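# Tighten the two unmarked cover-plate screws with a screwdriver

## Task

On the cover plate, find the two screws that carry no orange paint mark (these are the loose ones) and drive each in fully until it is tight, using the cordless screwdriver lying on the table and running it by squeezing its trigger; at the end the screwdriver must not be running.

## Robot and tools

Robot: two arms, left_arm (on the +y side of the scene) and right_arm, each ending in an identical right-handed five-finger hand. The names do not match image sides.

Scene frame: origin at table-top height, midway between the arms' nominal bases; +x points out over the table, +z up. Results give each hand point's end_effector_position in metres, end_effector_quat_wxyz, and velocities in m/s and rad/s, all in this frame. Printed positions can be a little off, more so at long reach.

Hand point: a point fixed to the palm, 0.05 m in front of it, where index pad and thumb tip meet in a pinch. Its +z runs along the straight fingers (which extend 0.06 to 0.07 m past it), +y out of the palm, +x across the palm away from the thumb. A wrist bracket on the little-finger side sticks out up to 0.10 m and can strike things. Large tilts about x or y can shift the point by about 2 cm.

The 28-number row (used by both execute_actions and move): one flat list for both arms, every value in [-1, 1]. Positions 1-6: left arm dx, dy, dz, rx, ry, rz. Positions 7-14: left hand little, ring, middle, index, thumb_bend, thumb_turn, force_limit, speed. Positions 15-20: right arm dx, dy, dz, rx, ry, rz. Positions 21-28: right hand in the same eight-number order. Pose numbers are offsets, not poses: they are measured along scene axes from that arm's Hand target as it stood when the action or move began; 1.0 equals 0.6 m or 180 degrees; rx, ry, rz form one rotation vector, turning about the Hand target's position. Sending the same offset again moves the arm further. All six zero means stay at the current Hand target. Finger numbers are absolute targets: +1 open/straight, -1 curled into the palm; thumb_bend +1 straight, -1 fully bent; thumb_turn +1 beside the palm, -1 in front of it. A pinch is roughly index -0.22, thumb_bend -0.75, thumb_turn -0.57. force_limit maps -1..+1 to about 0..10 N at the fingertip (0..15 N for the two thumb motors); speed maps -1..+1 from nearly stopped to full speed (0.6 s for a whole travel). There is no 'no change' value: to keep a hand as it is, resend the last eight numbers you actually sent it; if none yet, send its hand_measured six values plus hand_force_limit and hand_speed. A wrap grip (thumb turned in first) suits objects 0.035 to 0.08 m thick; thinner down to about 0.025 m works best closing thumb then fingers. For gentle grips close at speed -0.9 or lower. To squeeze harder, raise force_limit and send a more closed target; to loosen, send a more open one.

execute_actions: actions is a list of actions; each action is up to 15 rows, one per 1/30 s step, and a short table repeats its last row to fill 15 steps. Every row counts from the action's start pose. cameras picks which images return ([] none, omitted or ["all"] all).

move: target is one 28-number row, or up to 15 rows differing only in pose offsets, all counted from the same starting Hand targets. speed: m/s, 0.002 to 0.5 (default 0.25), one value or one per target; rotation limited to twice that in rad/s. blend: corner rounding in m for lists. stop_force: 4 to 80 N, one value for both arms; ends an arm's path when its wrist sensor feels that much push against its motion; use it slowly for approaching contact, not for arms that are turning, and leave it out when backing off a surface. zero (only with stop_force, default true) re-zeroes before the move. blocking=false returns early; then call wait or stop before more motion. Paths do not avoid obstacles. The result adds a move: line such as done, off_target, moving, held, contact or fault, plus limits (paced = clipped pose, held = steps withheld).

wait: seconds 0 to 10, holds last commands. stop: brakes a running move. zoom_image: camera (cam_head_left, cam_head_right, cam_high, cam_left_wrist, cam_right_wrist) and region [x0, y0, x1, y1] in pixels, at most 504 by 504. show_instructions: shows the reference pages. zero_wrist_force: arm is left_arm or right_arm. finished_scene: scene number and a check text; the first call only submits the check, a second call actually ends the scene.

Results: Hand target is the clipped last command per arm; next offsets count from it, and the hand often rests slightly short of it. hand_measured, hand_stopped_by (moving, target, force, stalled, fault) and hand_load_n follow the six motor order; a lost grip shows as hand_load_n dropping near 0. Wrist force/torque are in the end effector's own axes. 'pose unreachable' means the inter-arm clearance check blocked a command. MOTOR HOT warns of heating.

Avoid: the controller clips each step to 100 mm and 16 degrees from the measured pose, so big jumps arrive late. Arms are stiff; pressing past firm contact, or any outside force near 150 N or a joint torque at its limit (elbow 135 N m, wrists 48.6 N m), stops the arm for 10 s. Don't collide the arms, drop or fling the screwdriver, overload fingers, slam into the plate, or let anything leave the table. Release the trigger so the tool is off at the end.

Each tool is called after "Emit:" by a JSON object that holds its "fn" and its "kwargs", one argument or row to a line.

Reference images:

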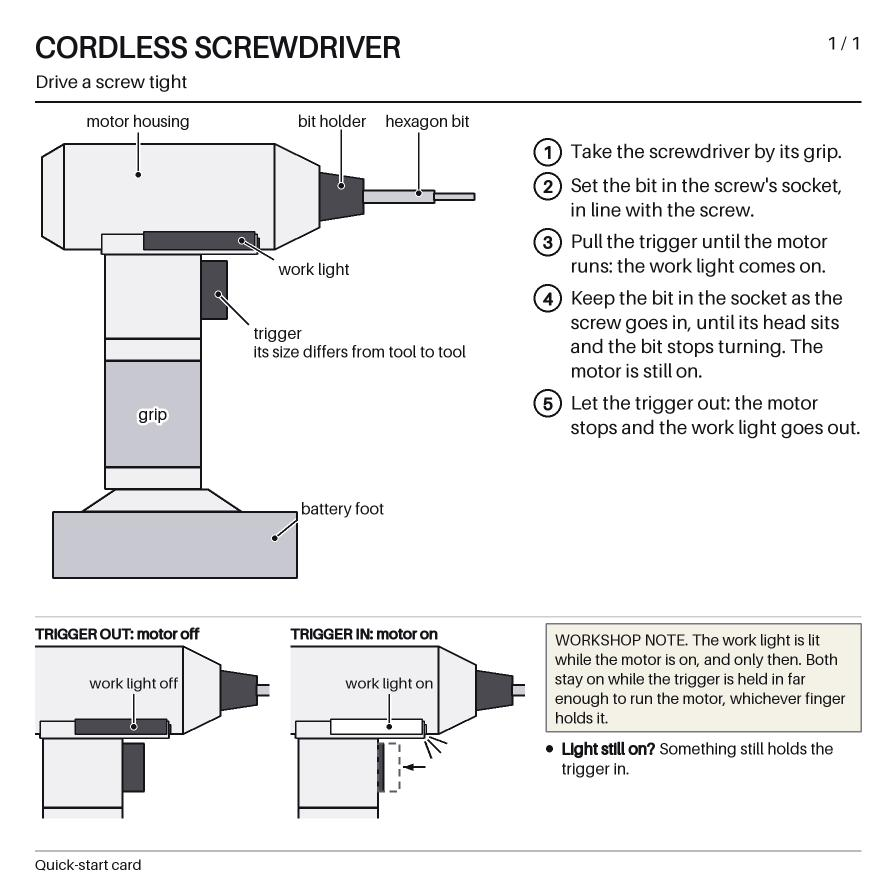

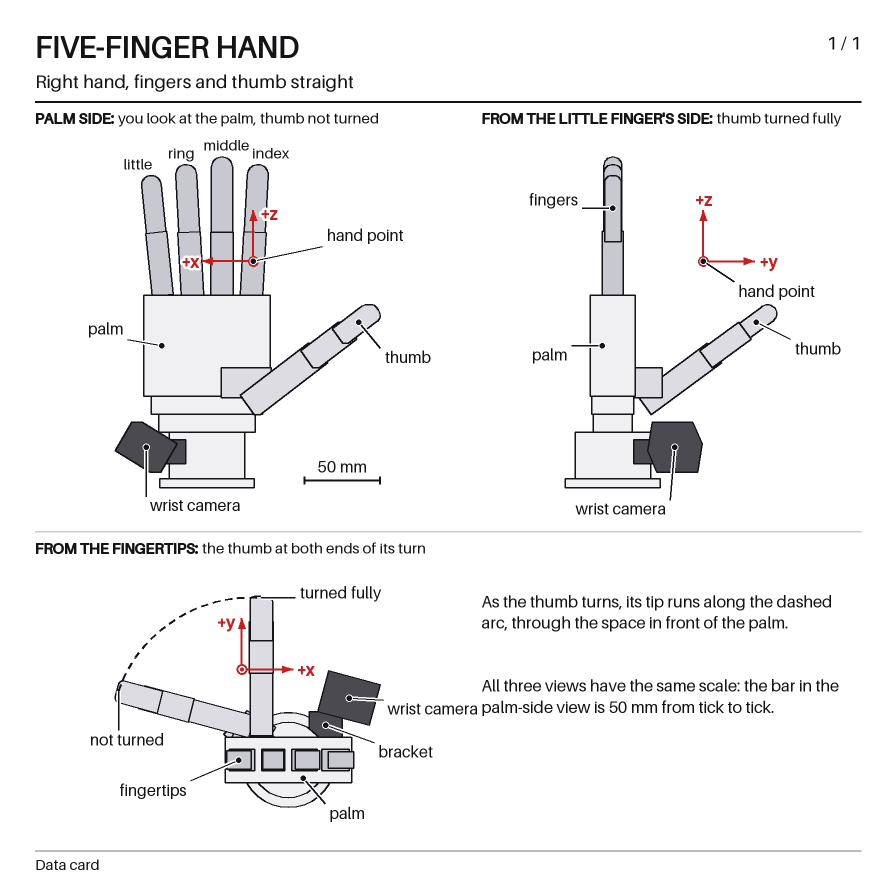

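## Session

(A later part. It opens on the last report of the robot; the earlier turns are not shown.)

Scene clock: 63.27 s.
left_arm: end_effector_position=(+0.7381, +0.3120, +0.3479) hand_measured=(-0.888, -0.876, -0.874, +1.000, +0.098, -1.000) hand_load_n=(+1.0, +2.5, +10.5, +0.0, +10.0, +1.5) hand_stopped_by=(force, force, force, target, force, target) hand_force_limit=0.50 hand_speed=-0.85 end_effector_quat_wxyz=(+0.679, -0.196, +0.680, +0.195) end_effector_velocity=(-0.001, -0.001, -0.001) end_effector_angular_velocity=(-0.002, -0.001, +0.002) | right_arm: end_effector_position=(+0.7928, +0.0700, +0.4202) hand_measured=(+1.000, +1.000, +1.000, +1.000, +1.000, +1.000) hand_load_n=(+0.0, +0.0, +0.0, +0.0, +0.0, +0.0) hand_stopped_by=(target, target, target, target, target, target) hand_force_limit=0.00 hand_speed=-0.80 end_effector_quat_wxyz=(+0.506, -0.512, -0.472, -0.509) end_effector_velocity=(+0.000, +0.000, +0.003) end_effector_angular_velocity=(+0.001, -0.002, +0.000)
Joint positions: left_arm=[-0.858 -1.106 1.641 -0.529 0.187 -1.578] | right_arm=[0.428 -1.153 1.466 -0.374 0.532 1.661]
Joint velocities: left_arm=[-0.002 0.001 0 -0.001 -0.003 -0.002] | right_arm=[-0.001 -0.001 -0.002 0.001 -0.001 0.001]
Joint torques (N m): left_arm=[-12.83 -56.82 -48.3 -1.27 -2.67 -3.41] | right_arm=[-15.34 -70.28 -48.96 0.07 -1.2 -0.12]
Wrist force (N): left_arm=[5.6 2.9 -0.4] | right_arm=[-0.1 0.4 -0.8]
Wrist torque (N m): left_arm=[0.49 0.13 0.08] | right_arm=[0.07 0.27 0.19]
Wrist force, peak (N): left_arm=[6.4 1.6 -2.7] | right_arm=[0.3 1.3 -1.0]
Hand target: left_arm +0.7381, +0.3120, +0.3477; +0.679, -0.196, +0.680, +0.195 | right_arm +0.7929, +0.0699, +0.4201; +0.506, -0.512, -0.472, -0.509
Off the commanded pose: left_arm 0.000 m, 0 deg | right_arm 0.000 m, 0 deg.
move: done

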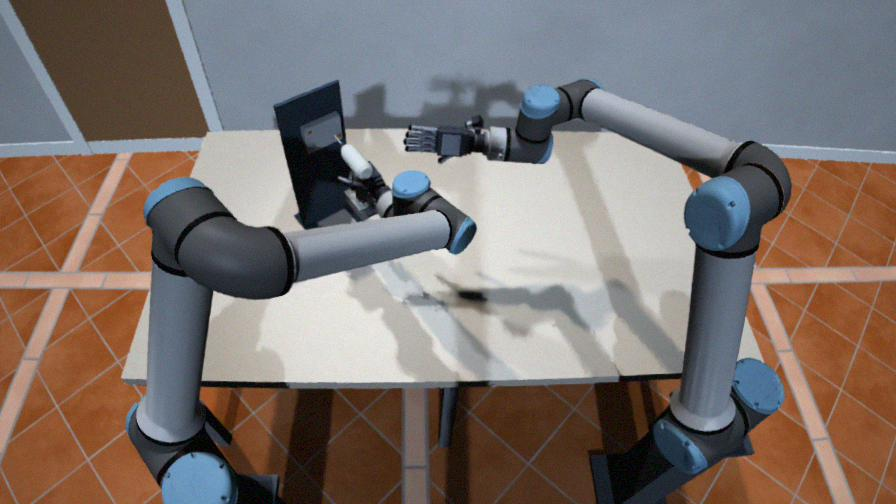

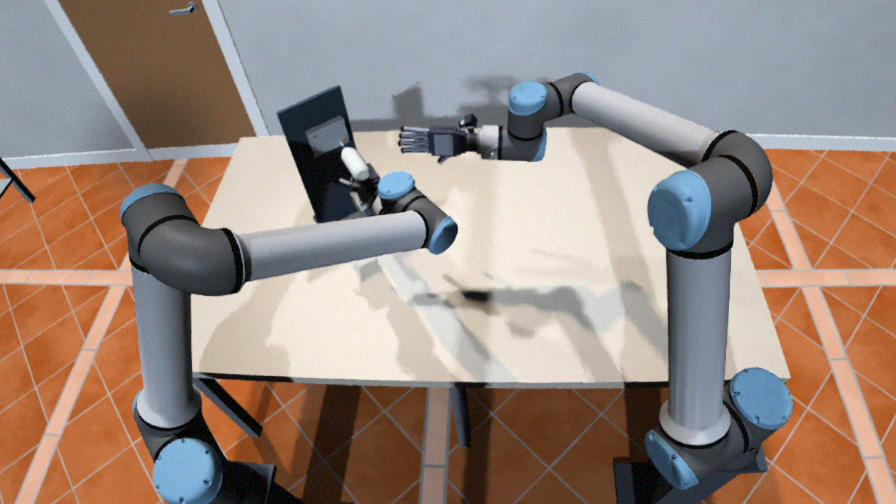

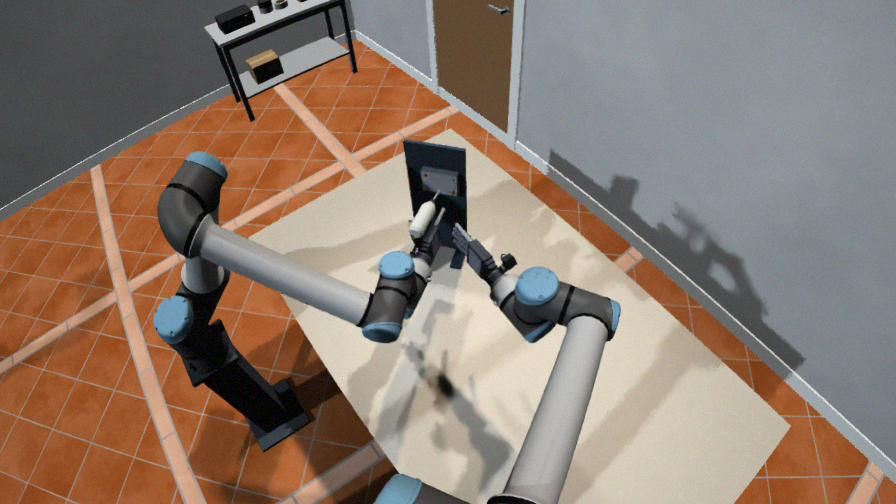

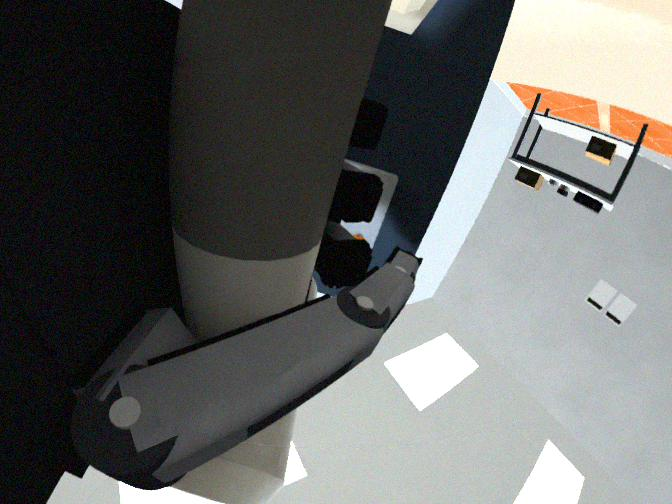

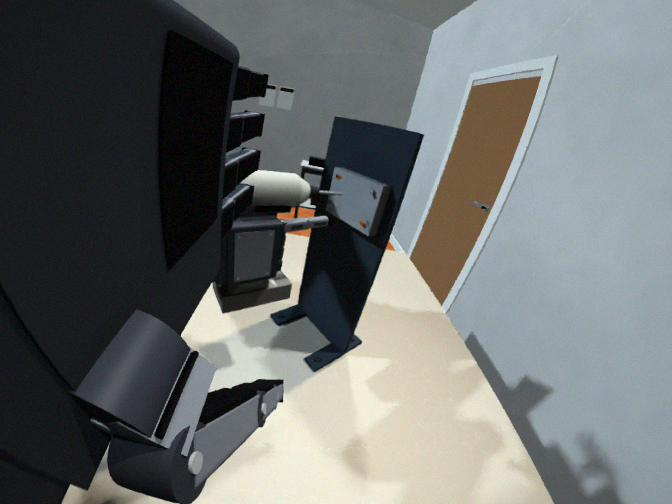

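Emit:
{"fn": "zoom_image", "kwargs": {
  "camera": "cam_right_wrist",
  "region": [310, 155, 400, 245]
}}

Emit:
{"fn": "zoom_image", "kwargs": {
  "camera": "cam_head_right",
  "region": [300, 100, 380, 190]
}}

Emit:
{"fn": "zoom_image", "kwargs": {
  "camera": "cam_head_left",
  "region": [290, 90, 370, 180]
}}

Emit:
{"fn": "zoom_image", "kwargs": {
  "camera": "cam_high",
  "region": [400, 150, 480, 240]
}}

Scaled by 5.600 from the camera's 672x504 image, which has a finer 960x720 frame.

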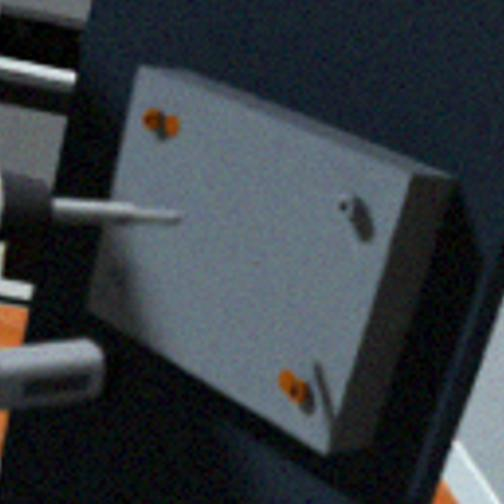

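Scaled by 5.600.

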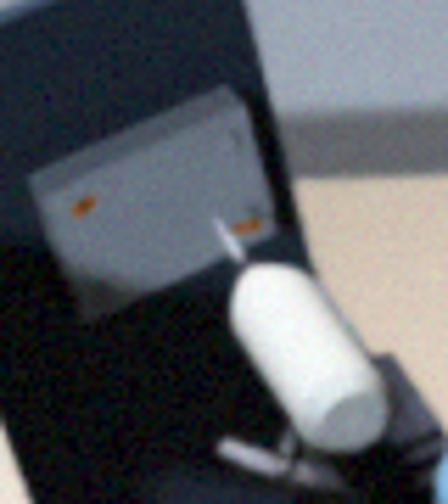

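Scaled by 5.600.

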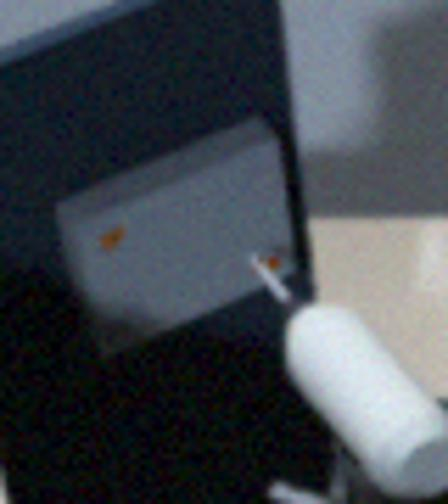

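Scaled by 5.600.

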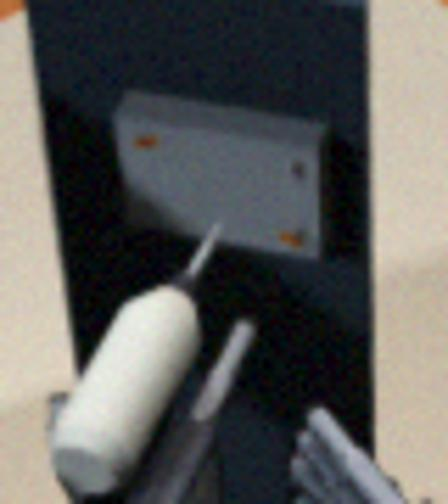

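Emit:
{"fn": "zoom_image", "kwargs": {
  "camera": "cam_right_wrist",
  "region": [200, 150, 360, 320]
}}

Scaled by 2.965 from the camera's 672x504 image, which has a finer 960x720 frame.

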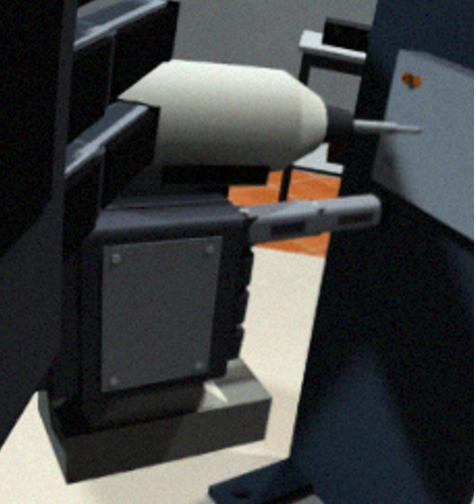

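Emit:
{"fn": "zoom_image", "kwargs": {
  "camera": "cam_right_wrist",
  "region": [315, 160, 355, 200]
}}

Emit:
{"fn": "zoom_image", "kwargs": {
  "camera": "cam_right_wrist",
  "region": [364, 176, 400, 212]
}}

Emit:
{"fn": "zoom_image", "kwargs": {
  "camera": "cam_right_wrist",
  "region": [355, 210, 391, 246]
}}

Scaled by 12.600 from the camera's 672x504 image, which has a finer 960x720 frame.

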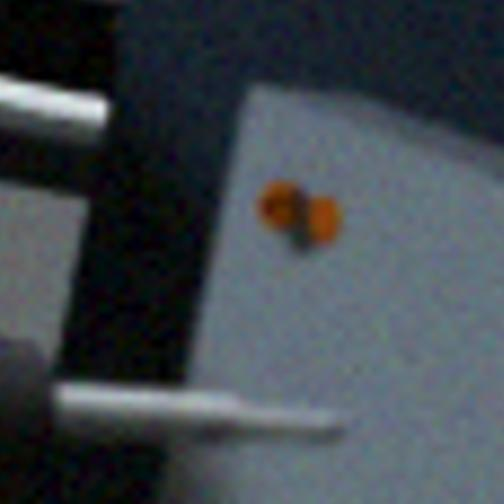

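Scaled by 14.000 from the camera's 672x504 image, which has a finer 960x720 frame.

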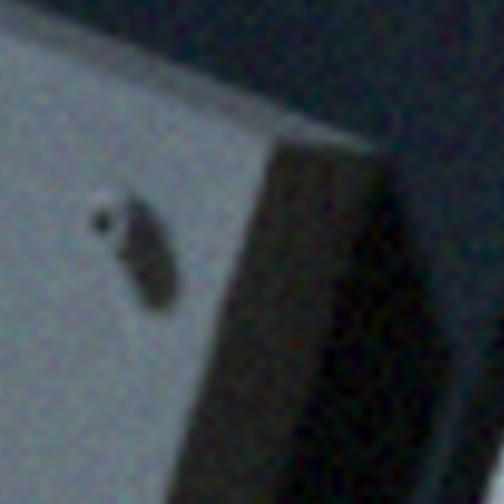

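Scaled by 14.000 from the camera's 672x504 image, which has a finer 960x720 frame.

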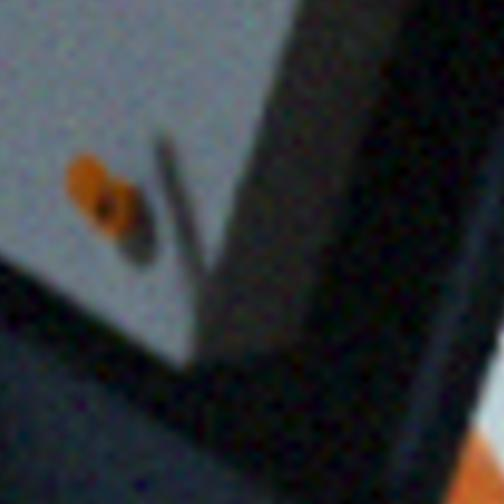

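Emit:
{"fn": "move", "kwargs": {
  "target": [0.0493,-0.0162,0.0033,0,0,0,-0.98,-0.98,-0.98,1,-0.98,-1,0.5,-0.85,0,0,0,0,0,0,1,1,1,1,1,1,0,-0.8],
  "speed": 0.08,
  "cameras": ["cam_right_wrist","cam_head_right","cam_high"]
}}

Emit:
{"fn": "zoom_image", "kwargs": {
  "camera": "cam_right_wrist",
  "region": [330, 160, 400, 230]
}}

Emit:
{"fn": "zoom_image", "kwargs": {
  "camera": "cam_head_right",
  "region": [310, 100, 370, 160]
}}

Emit:
{"fn": "zoom_image", "kwargs": {
  "camera": "cam_high",
  "region": [410, 160, 470, 220]
}}

Scene clock: 65.70 s.
left_arm: end_effector_position=(+0.7678, +0.3022, +0.3496) hand_measured=(-0.888, -0.876, -0.874, +1.000, +0.098, -1.000) hand_load_n=(+1.0, +2.5, +10.0, -0.5, +10.0, +1.5) hand_stopped_by=(force, force, force, target, force, target) hand_force_limit=0.50 hand_speed=-0.85 end_effector_quat_wxyz=(+0.679, -0.196, +0.680, +0.195) end_effector_velocity=(-0.002, +0.000, -0.001) end_effector_angular_velocity=(+0.002, +0.002, -0.001) | right_arm: end_effector_position=(+0.7929, +0.0699, +0.4201) hand_measured=(+1.000, +1.000, +1.000, +1.000, +1.000, +1.000) hand_load_n=(+0.0, +0.0, +0.0, +0.0, +0.0, +0.0) hand_stopped_by=(target, target, target, target, target, target) hand_force_limit=0.00 hand_speed=-0.80 end_effector_quat_wxyz=(+0.506, -0.512, -0.472, -0.509) end_effector_velocity=(+0.000, +0.000, -0.001) end_effector_angular_velocity=(-0.001, +0.001, +0.000)
Joint positions: left_arm=[-0.839 -1.064 1.571 -0.502 0.206 -1.577] | right_arm=[0.428 -1.153 1.466 -0.374 0.532 1.661]
Joint velocities: left_arm=[-0.002 -0.002 0.005 0 -0.002 0] | right_arm=[0 0.001 0 0 0 0]
Joint torques (N m): left_arm=[-14.03 -91.74 -28.72 -0.83 -2.53 -3.79] | right_arm=[-15.27 -71.4 -44.21 -0.11 -1.05 0.87]
Wrist force (N): left_arm=[5.6 3.0 -0.6] | right_arm=[-0.2 0.4 -0.5]
Wrist torque (N m): left_arm=[0.50 0.12 0.08] | right_arm=[0.06 0.28 0.18]
Wrist force, peak (N): left_arm=[6.2 3.9 -1.1] | right_arm=[0.1 0.6 -1.3]
Hand target: left_arm +0.7676, +0.3022, +0.3496; +0.679, -0.196, +0.680, +0.195 | right_arm +0.7929, +0.0699, +0.4201; +0.506, -0.512, -0.472, -0.509
Off the commanded pose: left_arm 0.000 m, 0 deg | right_arm 0.000 m, 0 deg.
move: done
Images, in order (width x height): cam_head_right 896x504, cam_high 896x504, cam_right_wrist 672x504.

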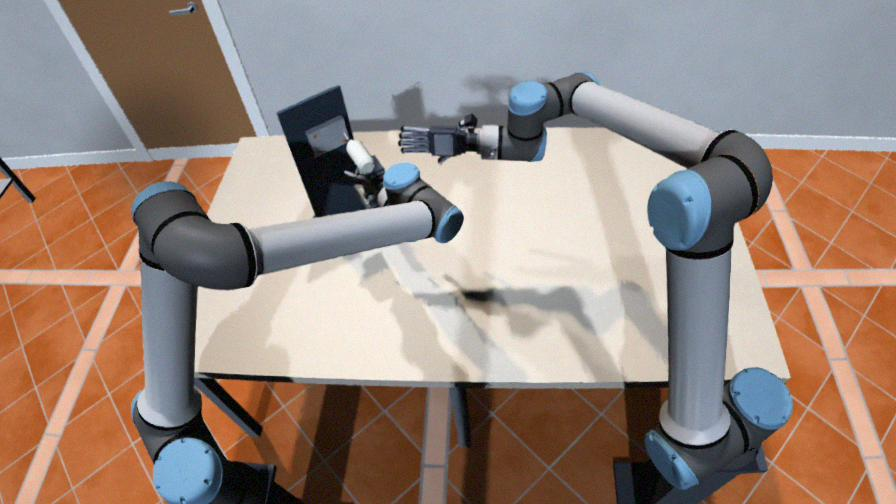

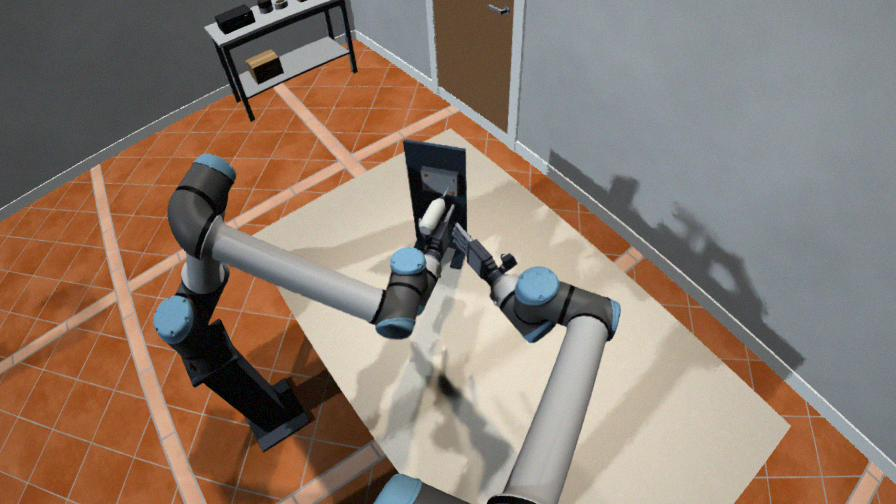

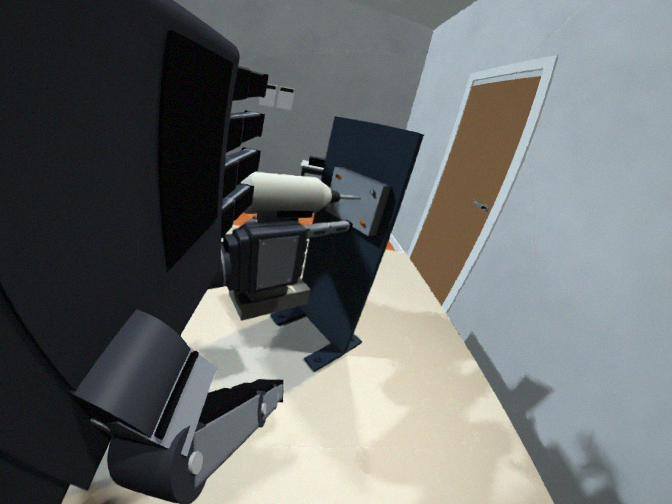

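Scaled by 7.200 from the camera's 672x504 image, which has a finer 960x720 frame.

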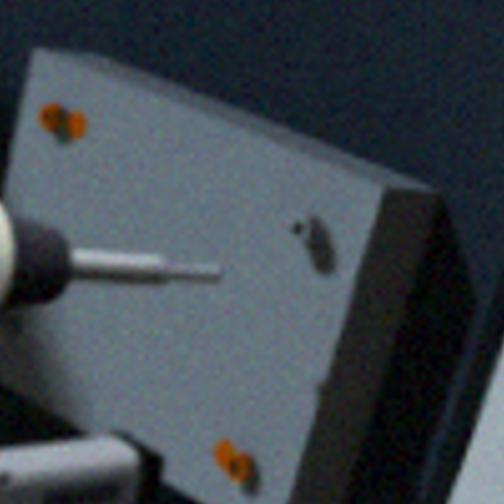

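Scaled by 8.400.

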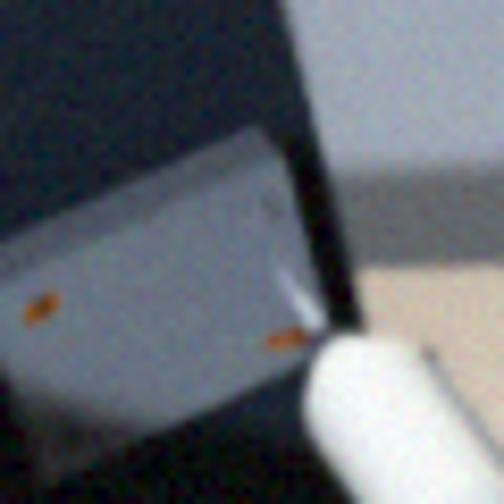

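Scaled by 8.400.

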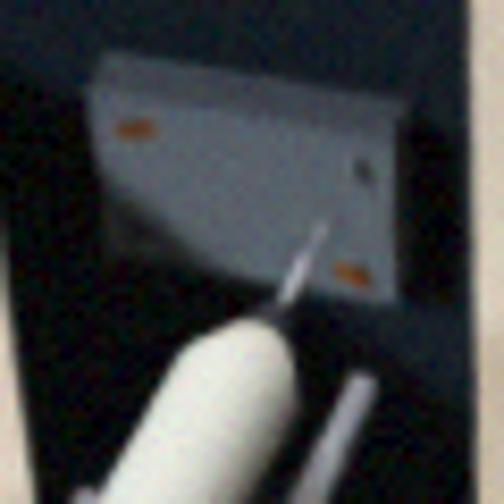

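Emit:
{"fn": "move", "kwargs": {
  "target": [0,0,0.01,0,0,0,-0.98,-0.98,-0.98,1,-0.98,-1,0.5,-0.85,0,0,0,0,0,0,1,1,1,1,1,1,0,-0.8],
  "speed": 0.05,
  "cameras": ["cam_right_wrist"]
}}

Emit:
{"fn": "zoom_image", "kwargs": {
  "camera": "cam_right_wrist",
  "region": [340, 170, 390, 220]
}}

Emit:
{"fn": "move", "kwargs": {
  "target": [0.0106,-0.0169,0,0,0,0,-0.98,-0.98,-0.98,1,-0.98,-1,0.5,-0.85,0,0,0,0,0,0,1,1,1,1,1,1,0,-0.8],
  "speed": 0.05,
  "cameras": ["cam_right_wrist","cam_head_right","cam_high","cam_head_left"]
}}

Emit:
{"fn": "zoom_image", "kwargs": {
  "camera": "cam_right_wrist",
  "region": [340, 170, 390, 220]
}}

Emit:
{"fn": "zoom_image", "kwargs": {
  "camera": "cam_high",
  "region": [420, 160, 470, 210]
}}

Emit:
{"fn": "zoom_image", "kwargs": {
  "camera": "cam_head_left",
  "region": [310, 100, 360, 150]
}}

Scene clock: 67.20 s.
left_arm: end_effector_position=(+0.7676, +0.3022, +0.3558) hand_measured=(-0.888, -0.876, -0.874, +1.000, +0.098, -1.000) hand_load_n=(+1.0, +3.0, +10.5, +0.0, +10.0, +1.5) hand_stopped_by=(force, force, force, target, force, target) hand_force_limit=0.50 hand_speed=-0.85 end_effector_quat_wxyz=(+0.679, -0.196, +0.680, +0.195) end_effector_velocity=(+0.000, +0.000, +0.000) end_effector_angular_velocity=(+0.000, +0.000, +0.000) | right_arm: end_effector_position=(+0.7929, +0.0699, +0.4201) hand_measured=(+1.000, +1.000, +1.000, +1.000, +1.000, +1.000) hand_load_n=(+0.0, +0.0, +0.0, +0.0, +0.0, +0.0) hand_stopped_by=(target, target, target, target, target, target) hand_force_limit=0.00 hand_speed=-0.80 end_effector_quat_wxyz=(+0.506, -0.512, -0.472, -0.509) end_effector_velocity=(+0.000, +0.000, +0.001) end_effector_angular_velocity=(+0.001, -0.001, +0.000)
Joint positions: left_arm=[-0.839 -1.069 1.566 -0.493 0.206 -1.577] | right_arm=[0.428 -1.153 1.466 -0.374 0.532 1.661]
Joint velocities: left_arm=[0 0 0 0 0 0.001] | right_arm=[0 0 0 -0.001 0 0]
Joint torques (N m): left_arm=[-13.92 -76.63 -49.83 1.07 -1.53 0.36] | right_arm=[-14.68 -71.66 -42.87 -0.75 -0.81 0.44]
Wrist force (N): left_arm=[5.3 2.7 -0.6] | right_arm=[0.1 0.7 -1.0]
Wrist torque (N m): left_arm=[0.47 0.18 0.05] | right_arm=[0.13 0.26 0.20]
Wrist force, peak (N): left_arm=[5.9 2.8 -0.3] | right_arm=[0.5 0.8 -0.9]
Hand target: left_arm +0.7677, +0.3022, +0.3556; +0.679, -0.196, +0.680, +0.195 | right_arm +0.7929, +0.0699, +0.4201; +0.506, -0.512, -0.472, -0.509
Off the commanded pose: left_arm 0.000 m, 0 deg | right_arm 0.000 m, 0 deg.
move: done
Images, in order (width x height): cam_right_wrist 672x504.

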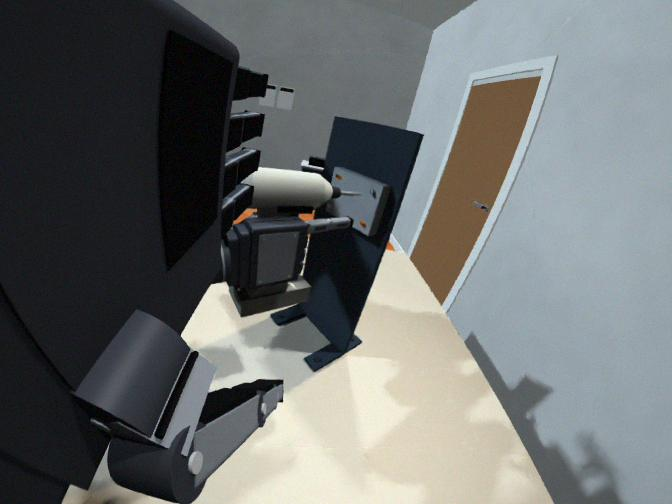

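Scaled by 10.080 from the camera's 672x504 image, which has a finer 960x720 frame.

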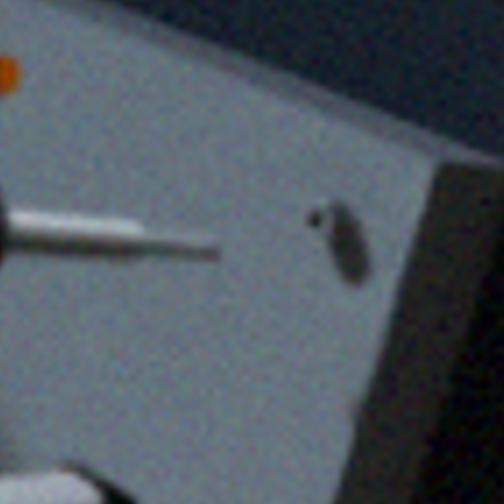

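Scene clock: 67.93 s.
left_arm: end_effector_position=(+0.7741, +0.2919, +0.3556) hand_measured=(-0.888, -0.876, -0.874, +1.000, +0.098, -1.000) hand_load_n=(+1.0, +2.5, +10.0, +0.0, +10.0, +1.5) hand_stopped_by=(force, force, force, target, force, target) hand_force_limit=0.50 hand_speed=-0.85 end_effector_quat_wxyz=(+0.679, -0.196, +0.680, +0.195) end_effector_velocity=(-0.001, +0.000, -0.001) end_effector_angular_velocity=(-0.001, +0.000, -0.001) | right_arm: end_effector_position=(+0.7929, +0.0699, +0.4201) hand_measured=(+1.000, +1.000, +1.000, +1.000, +1.000, +1.000) hand_load_n=(+0.0, +0.0, +0.0, +0.0, +0.0, +0.0) hand_stopped_by=(target, target, target, target, target, target) hand_force_limit=0.00 hand_speed=-0.80 end_effector_quat_wxyz=(+0.506, -0.512, -0.472, -0.509) end_effector_velocity=(+0.000, +0.000, +0.000) end_effector_angular_velocity=(+0.000, +0.000, +0.000)
Joint positions: left_arm=[-0.842 -1.052 1.54 -0.483 0.203 -1.577] | right_arm=[0.428 -1.153 1.466 -0.374 0.532 1.661]
Joint velocities: left_arm=[0 0 0.002 0 0 -0.003] | right_arm=[0 -0.001 0 0.001 0 0]
Joint torques (N m): left_arm=[-2.88 -99.65 -27.15 1.75 -1.03 -3.15] | right_arm=[-14.37 -70.66 -42.38 -0.84 -0.76 0.16]
Wrist force (N): left_arm=[5.4 2.7 -0.2] | right_arm=[0.1 0.7 -0.8]
Wrist torque (N m): left_arm=[0.44 0.14 0.05] | right_arm=[0.12 0.25 0.20]
Wrist force, peak (N): left_arm=[5.8 3.0 -0.6] | right_arm=[0.1 0.7 -0.8]
Hand target: left_arm +0.7740, +0.2921, +0.3556; +0.679, -0.196, +0.680, +0.195 | right_arm +0.7929, +0.0699, +0.4201; +0.506, -0.512, -0.472, -0.509
Off the commanded pose: left_arm 0.000 m, 0 deg | right_arm 0.000 m, 0 deg.
move: done
Images, in order (width x height): cam_head_left 896x504, cam_head_right 896x504, cam_high 896x504, cam_right_wrist 672x504.

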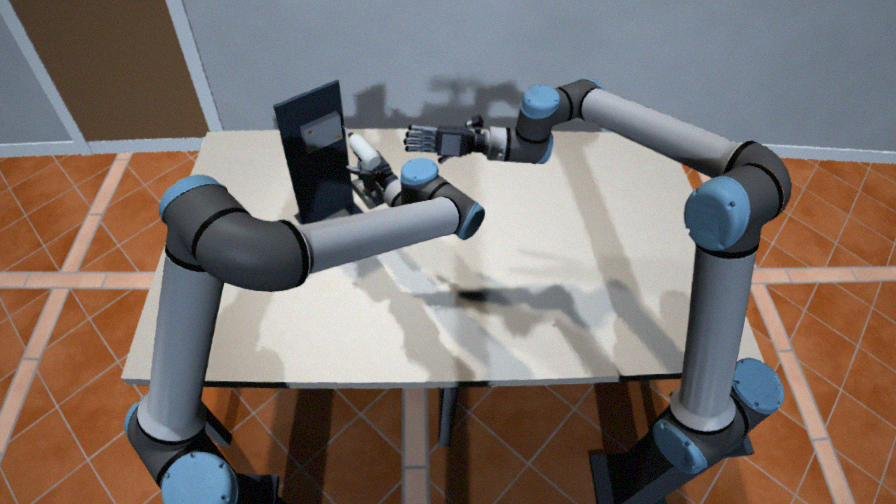

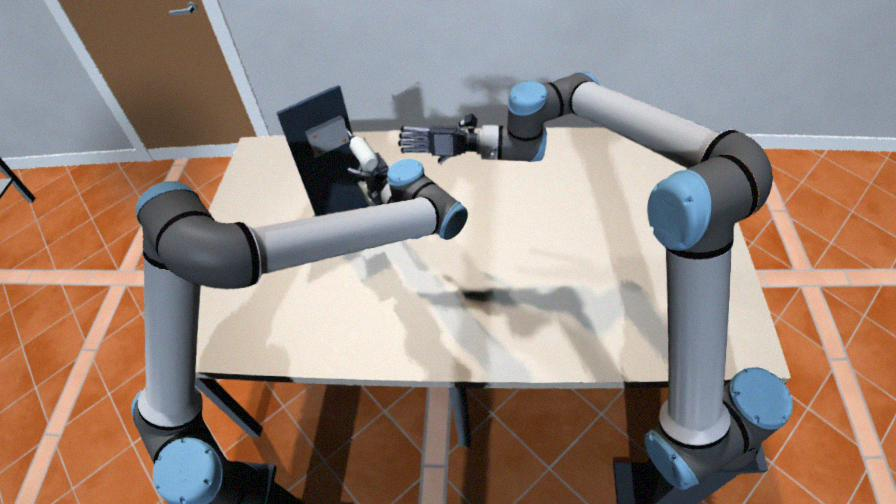

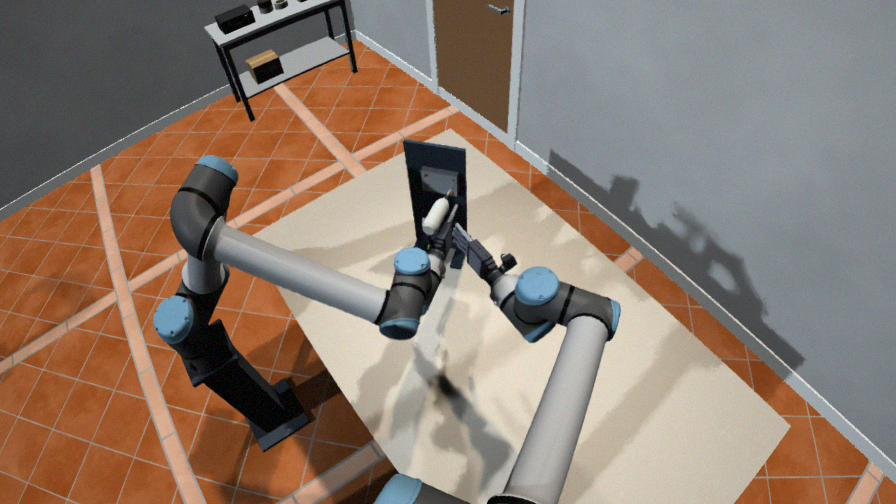

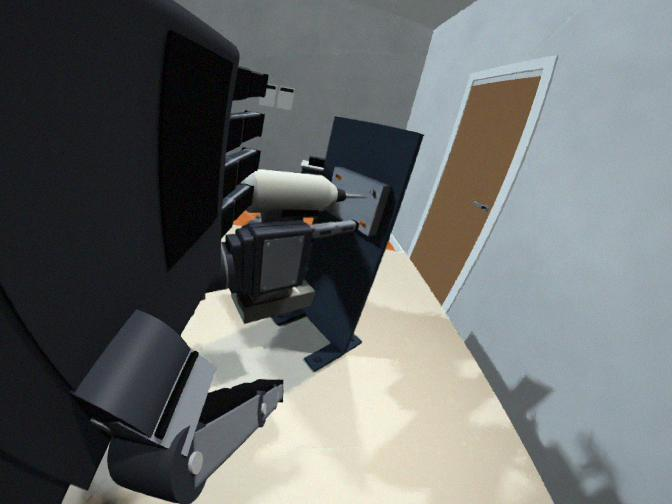

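Scaled by 10.080 from the camera's 672x504 image, which has a finer 960x720 frame.

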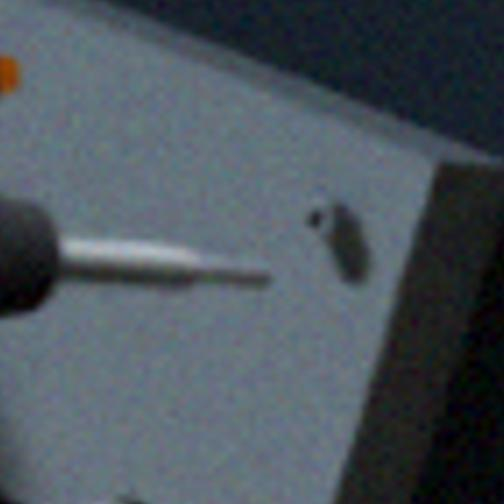

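Scaled by 10.080.

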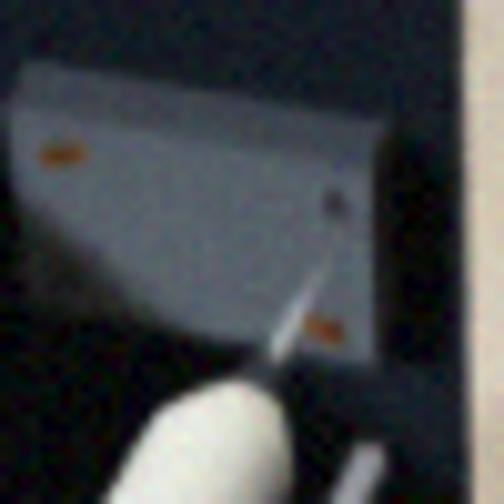

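Scaled by 10.080.

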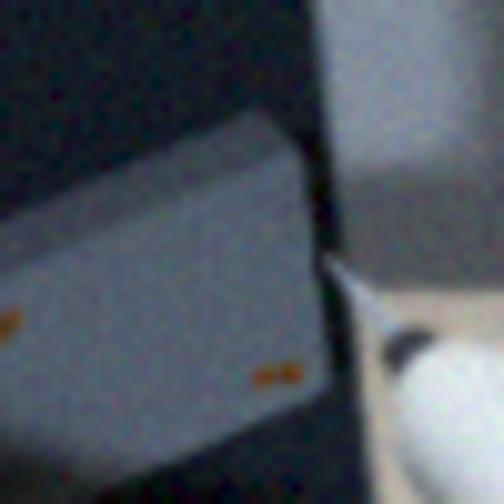

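Emit:
{"fn": "move", "kwargs": {
  "target": [0,0,0.02,0,0,0,-0.98,-0.98,-0.98,1,-0.98,-1,0.5,-0.85,0.012,0.133,0.275,-0.194,0,0,1,1,1,1,1,1,0,-0.8],
  "speed": 0.2,
  "cameras": ["cam_right_wrist","cam_head_right"]
}}

Emit:
{"fn": "zoom_image", "kwargs": {
  "camera": "cam_right_wrist",
  "region": [240, 130, 450, 330]
}}

Scene clock: 71.10 s.
left_arm: end_effector_position=(+0.7740, +0.2921, +0.3677) hand_measured=(-0.888, -0.876, -0.874, +1.000, +0.098, -1.000) hand_load_n=(+1.0, +2.5, +10.0, +0.0, +10.0, +2.0) hand_stopped_by=(force, force, force, target, force, target) hand_force_limit=0.50 hand_speed=-0.85 end_effector_quat_wxyz=(+0.679, -0.196, +0.680, +0.195) end_effector_velocity=(+0.000, +0.000, +0.001) end_effector_angular_velocity=(-0.001, -0.001, +0.000) | right_arm: end_effector_position=(+0.7994, +0.1490, +0.5846) hand_measured=(+1.000, +1.000, +1.000, +1.000, +1.000, +1.000) hand_load_n=(+0.0, +0.0, +0.0, -0.5, +0.0, +0.0) hand_stopped_by=(target, target, target, target, target, target) hand_force_limit=0.00 hand_speed=-0.80 end_effector_quat_wxyz=(-0.330, +0.637, +0.600, +0.353) end_effector_velocity=(+0.000, +0.000, +0.000) end_effector_angular_velocity=(+0.000, +0.001, +0.000)
Joint positions: left_arm=[-0.842 -1.062 1.531 -0.465 0.203 -1.577] | right_arm=[0.564 -0.606 0.037 1.352 0.858 0.992]
Joint velocities: left_arm=[0 -0.002 0 0 0 0] | right_arm=[0 0.001 -0.003 0.002 0 0]
Joint torques (N m): left_arm=[9.76 -80.8 -47.11 -1.21 1.22 -3.08] | right_arm=[-15.25 -98.54 -40.65 4.25 1.36 1.84]
Wrist force (N): left_arm=[5.3 2.7 -0.2] | right_arm=[0.6 0.9 -0.3]
Wrist torque (N m): left_arm=[0.45 0.17 0.04] | right_arm=[0.16 0.04 0.22]
Wrist force, peak (N): left_arm=[5.7 3.0 -0.4] | right_arm=[-1.8 0.5 -1.4]
Hand target: left_arm +0.7740, +0.2921, +0.3676; +0.679, -0.196, +0.680, +0.195 | right_arm +0.8004, +0.1499, +0.5853; -0.329, +0.640, +0.603, +0.344
Off the commanded pose: left_arm 0.000 m, 0 deg | right_arm 0.001 m, 1 deg.
elbow stopped short (right arm): the move would have taken joint 3 (elbow) straighter than the controller allows.
move: done
Images, in order (width x height): cam_head_right 896x504, cam_right_wrist 672x504.

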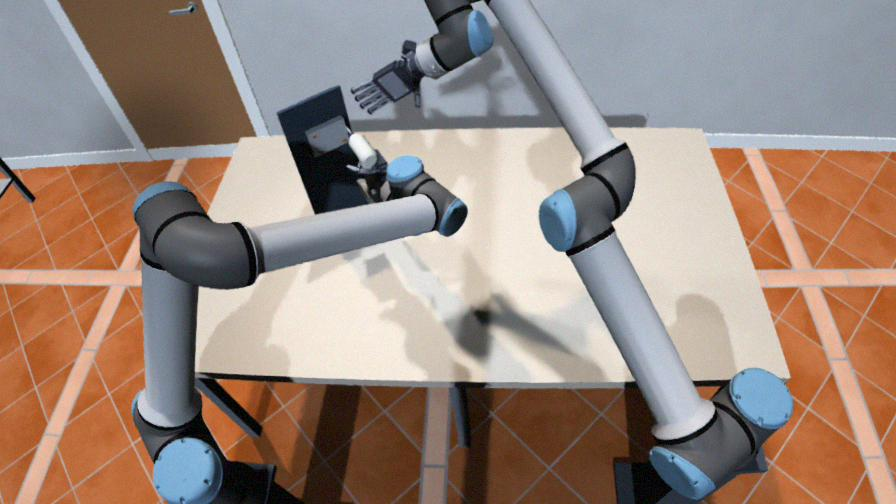

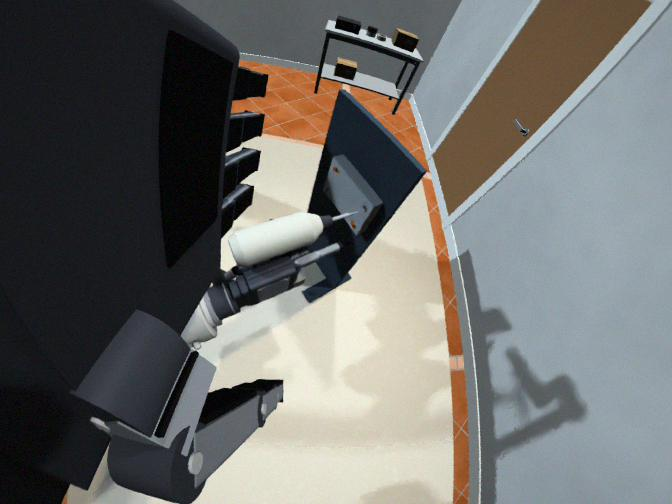

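Scaled by 2.400 from the camera's 672x504 image, which has a finer 960x720 frame.

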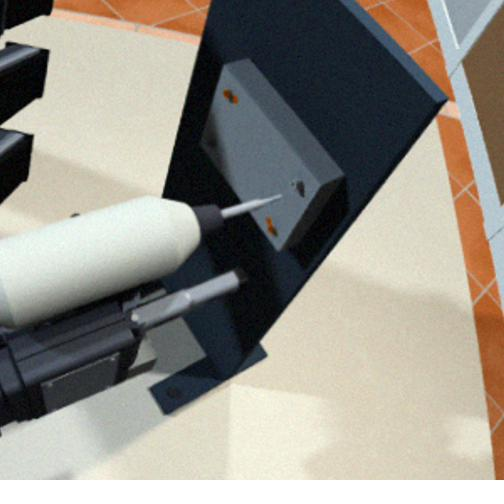

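Emit:
{"fn": "zoom_image", "kwargs": {
  "camera": "cam_right_wrist",
  "region": [325, 180, 385, 240]
}}

Emit:
{"fn": "zoom_image", "kwargs": {
  "camera": "cam_right_wrist",
  "region": [325, 150, 405, 230]
}}

Scaled by 8.400 from the camera's 672x504 image, which has a finer 960x720 frame.

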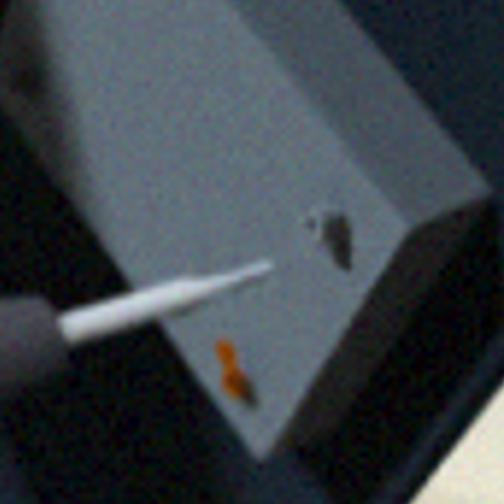

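Scaled by 6.300 from the camera's 672x504 image, which has a finer 960x720 frame.

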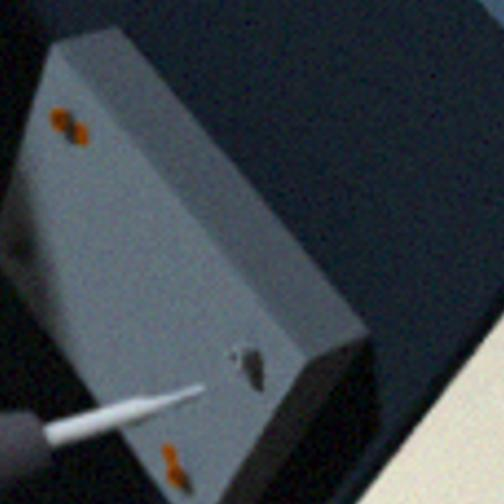

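Emit:
{"fn": "zoom_image", "kwargs": {
  "camera": "cam_right_wrist",
  "region": [362, 192, 392, 222]
}}

Emit:
{"fn": "zoom_image", "kwargs": {
  "camera": "cam_right_wrist",
  "region": [325, 148, 355, 178]
}}

Emit:
{"fn": "zoom_image", "kwargs": {
  "camera": "cam_right_wrist",
  "region": [330, 204, 370, 228]
}}

Scaled by 16.800 from the camera's 672x504 image, which has a finer 960x720 frame.

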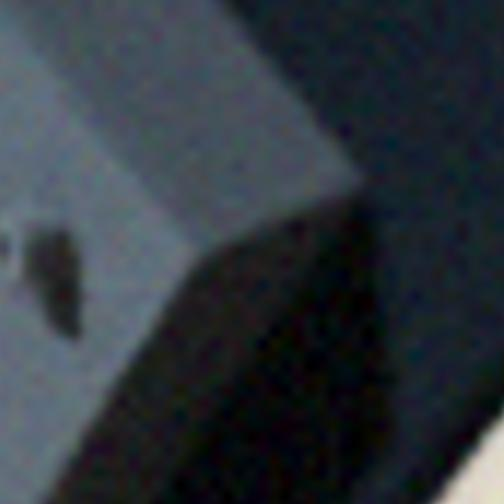

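Scaled by 16.800 from the camera's 672x504 image, which has a finer 960x720 frame.

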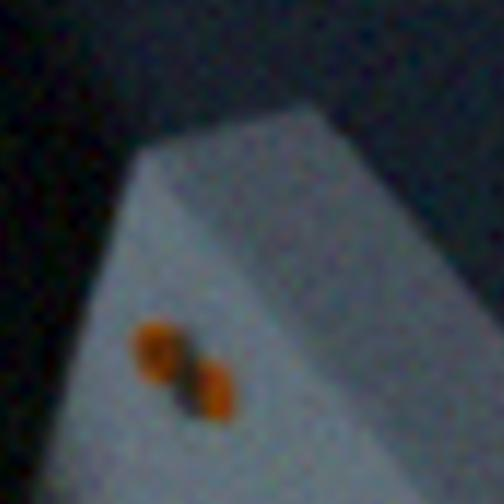

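Scaled by 12.600 from the camera's 672x504 image, which has a finer 960x720 frame.

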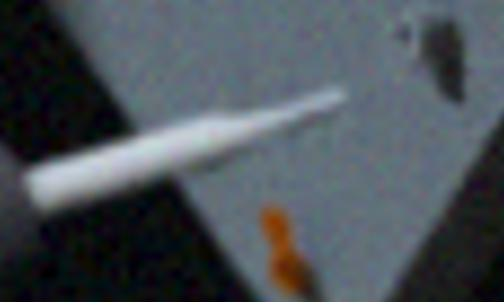

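Emit:
{"fn": "move", "kwargs": {
  "target": [0,0,0,0,0,0.025,-0.98,-0.98,-0.98,1,-0.98,-1,0.5,-0.85,0,0,0,0,0,0,1,1,1,1,1,1,0,-0.8],
  "speed": 0.05,
  "cameras": ["cam_right_wrist"]
}}

Emit:
{"fn": "zoom_image", "kwargs": {
  "camera": "cam_right_wrist",
  "region": [330, 196, 370, 226]
}}

Scene clock: 74.83 s.
left_arm: end_effector_position=(+0.7741, +0.2920, +0.3675) hand_measured=(-0.888, -0.876, -0.874, +1.000, +0.098, -1.000) hand_load_n=(+1.0, +2.5, +10.0, +0.0, +10.0, +2.0) hand_stopped_by=(force, force, force, target, force, target) hand_force_limit=0.50 hand_speed=-0.85 end_effector_quat_wxyz=(+0.671, -0.223, +0.671, +0.221) end_effector_velocity=(+0.000, -0.001, -0.001) end_effector_angular_velocity=(+0.001, +0.001, -0.002) | right_arm: end_effector_position=(+0.7996, +0.1490, +0.5845) hand_measured=(+1.000, +1.000, +1.000, +1.000, +1.000, +1.000) hand_load_n=(+0.0, +0.0, +0.0, +0.0, +0.0, +0.0) hand_stopped_by=(target, target, target, target, target, target) hand_force_limit=0.00 hand_speed=-0.80 end_effector_quat_wxyz=(-0.330, +0.638, +0.600, +0.353) end_effector_velocity=(+0.000, +0.000, +0.001) end_effector_angular_velocity=(+0.000, -0.001, +0.000)
Joint positions: left_arm=[-0.841 -1.029 1.479 -0.443 0.126 -1.58] | right_arm=[0.564 -0.606 0.037 1.351 0.858 0.992]
Joint velocities: left_arm=[0 0.001 0.001 0 0.002 0.001] | right_arm=[0 -0.001 0 -0.001 0 0]
Joint torques (N m): left_arm=[5.8 -96.05 -27.69 2.51 2.88 -3.03] | right_arm=[-0.05 -117.8 -29.93 -0.06 1.05 1.51]
Wrist force (N): left_arm=[5.6 2.7 -0.2] | right_arm=[0.3 0.8 0.0]
Wrist torque (N m): left_arm=[0.45 0.10 0.08] | right_arm=[0.13 0.08 0.19]
Wrist force, peak (N): left_arm=[5.8 2.7 -0.7] | right_arm=[0.5 1.1 -0.7]
Hand target: left_arm +0.7740, +0.2920, +0.3676; +0.671, -0.223, +0.671, +0.221 | right_arm +0.8004, +0.1499, +0.5853; -0.329, +0.640, +0.603, +0.344
Off the commanded pose: left_arm 0.000 m, 0 deg | right_arm 0.002 m, 1 deg.
elbow stopped short (right arm): the move would have taken joint 3 (elbow) straighter than the controller allows.
move: done
Images, in order (width x height): cam_right_wrist 672x504.

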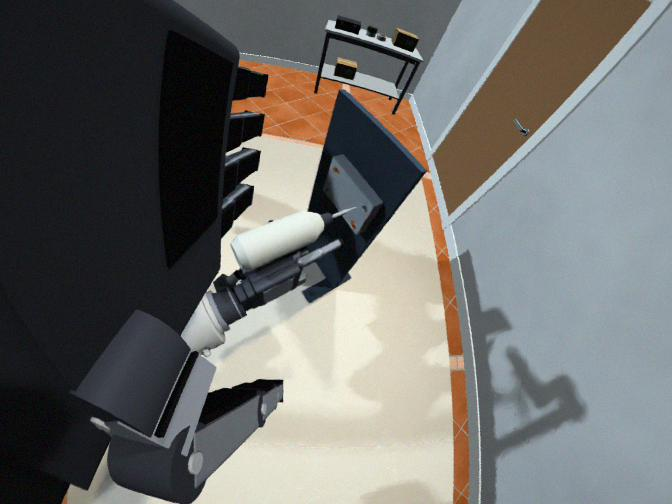

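Scaled by 12.600 from the camera's 672x504 image, which has a finer 960x720 frame.

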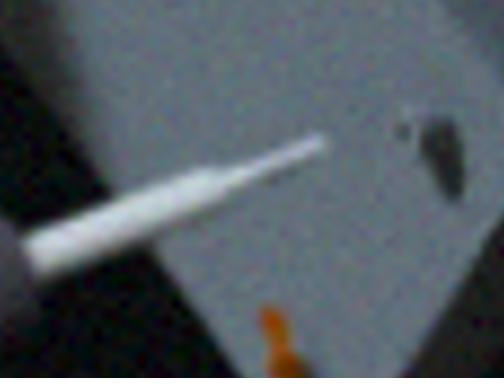

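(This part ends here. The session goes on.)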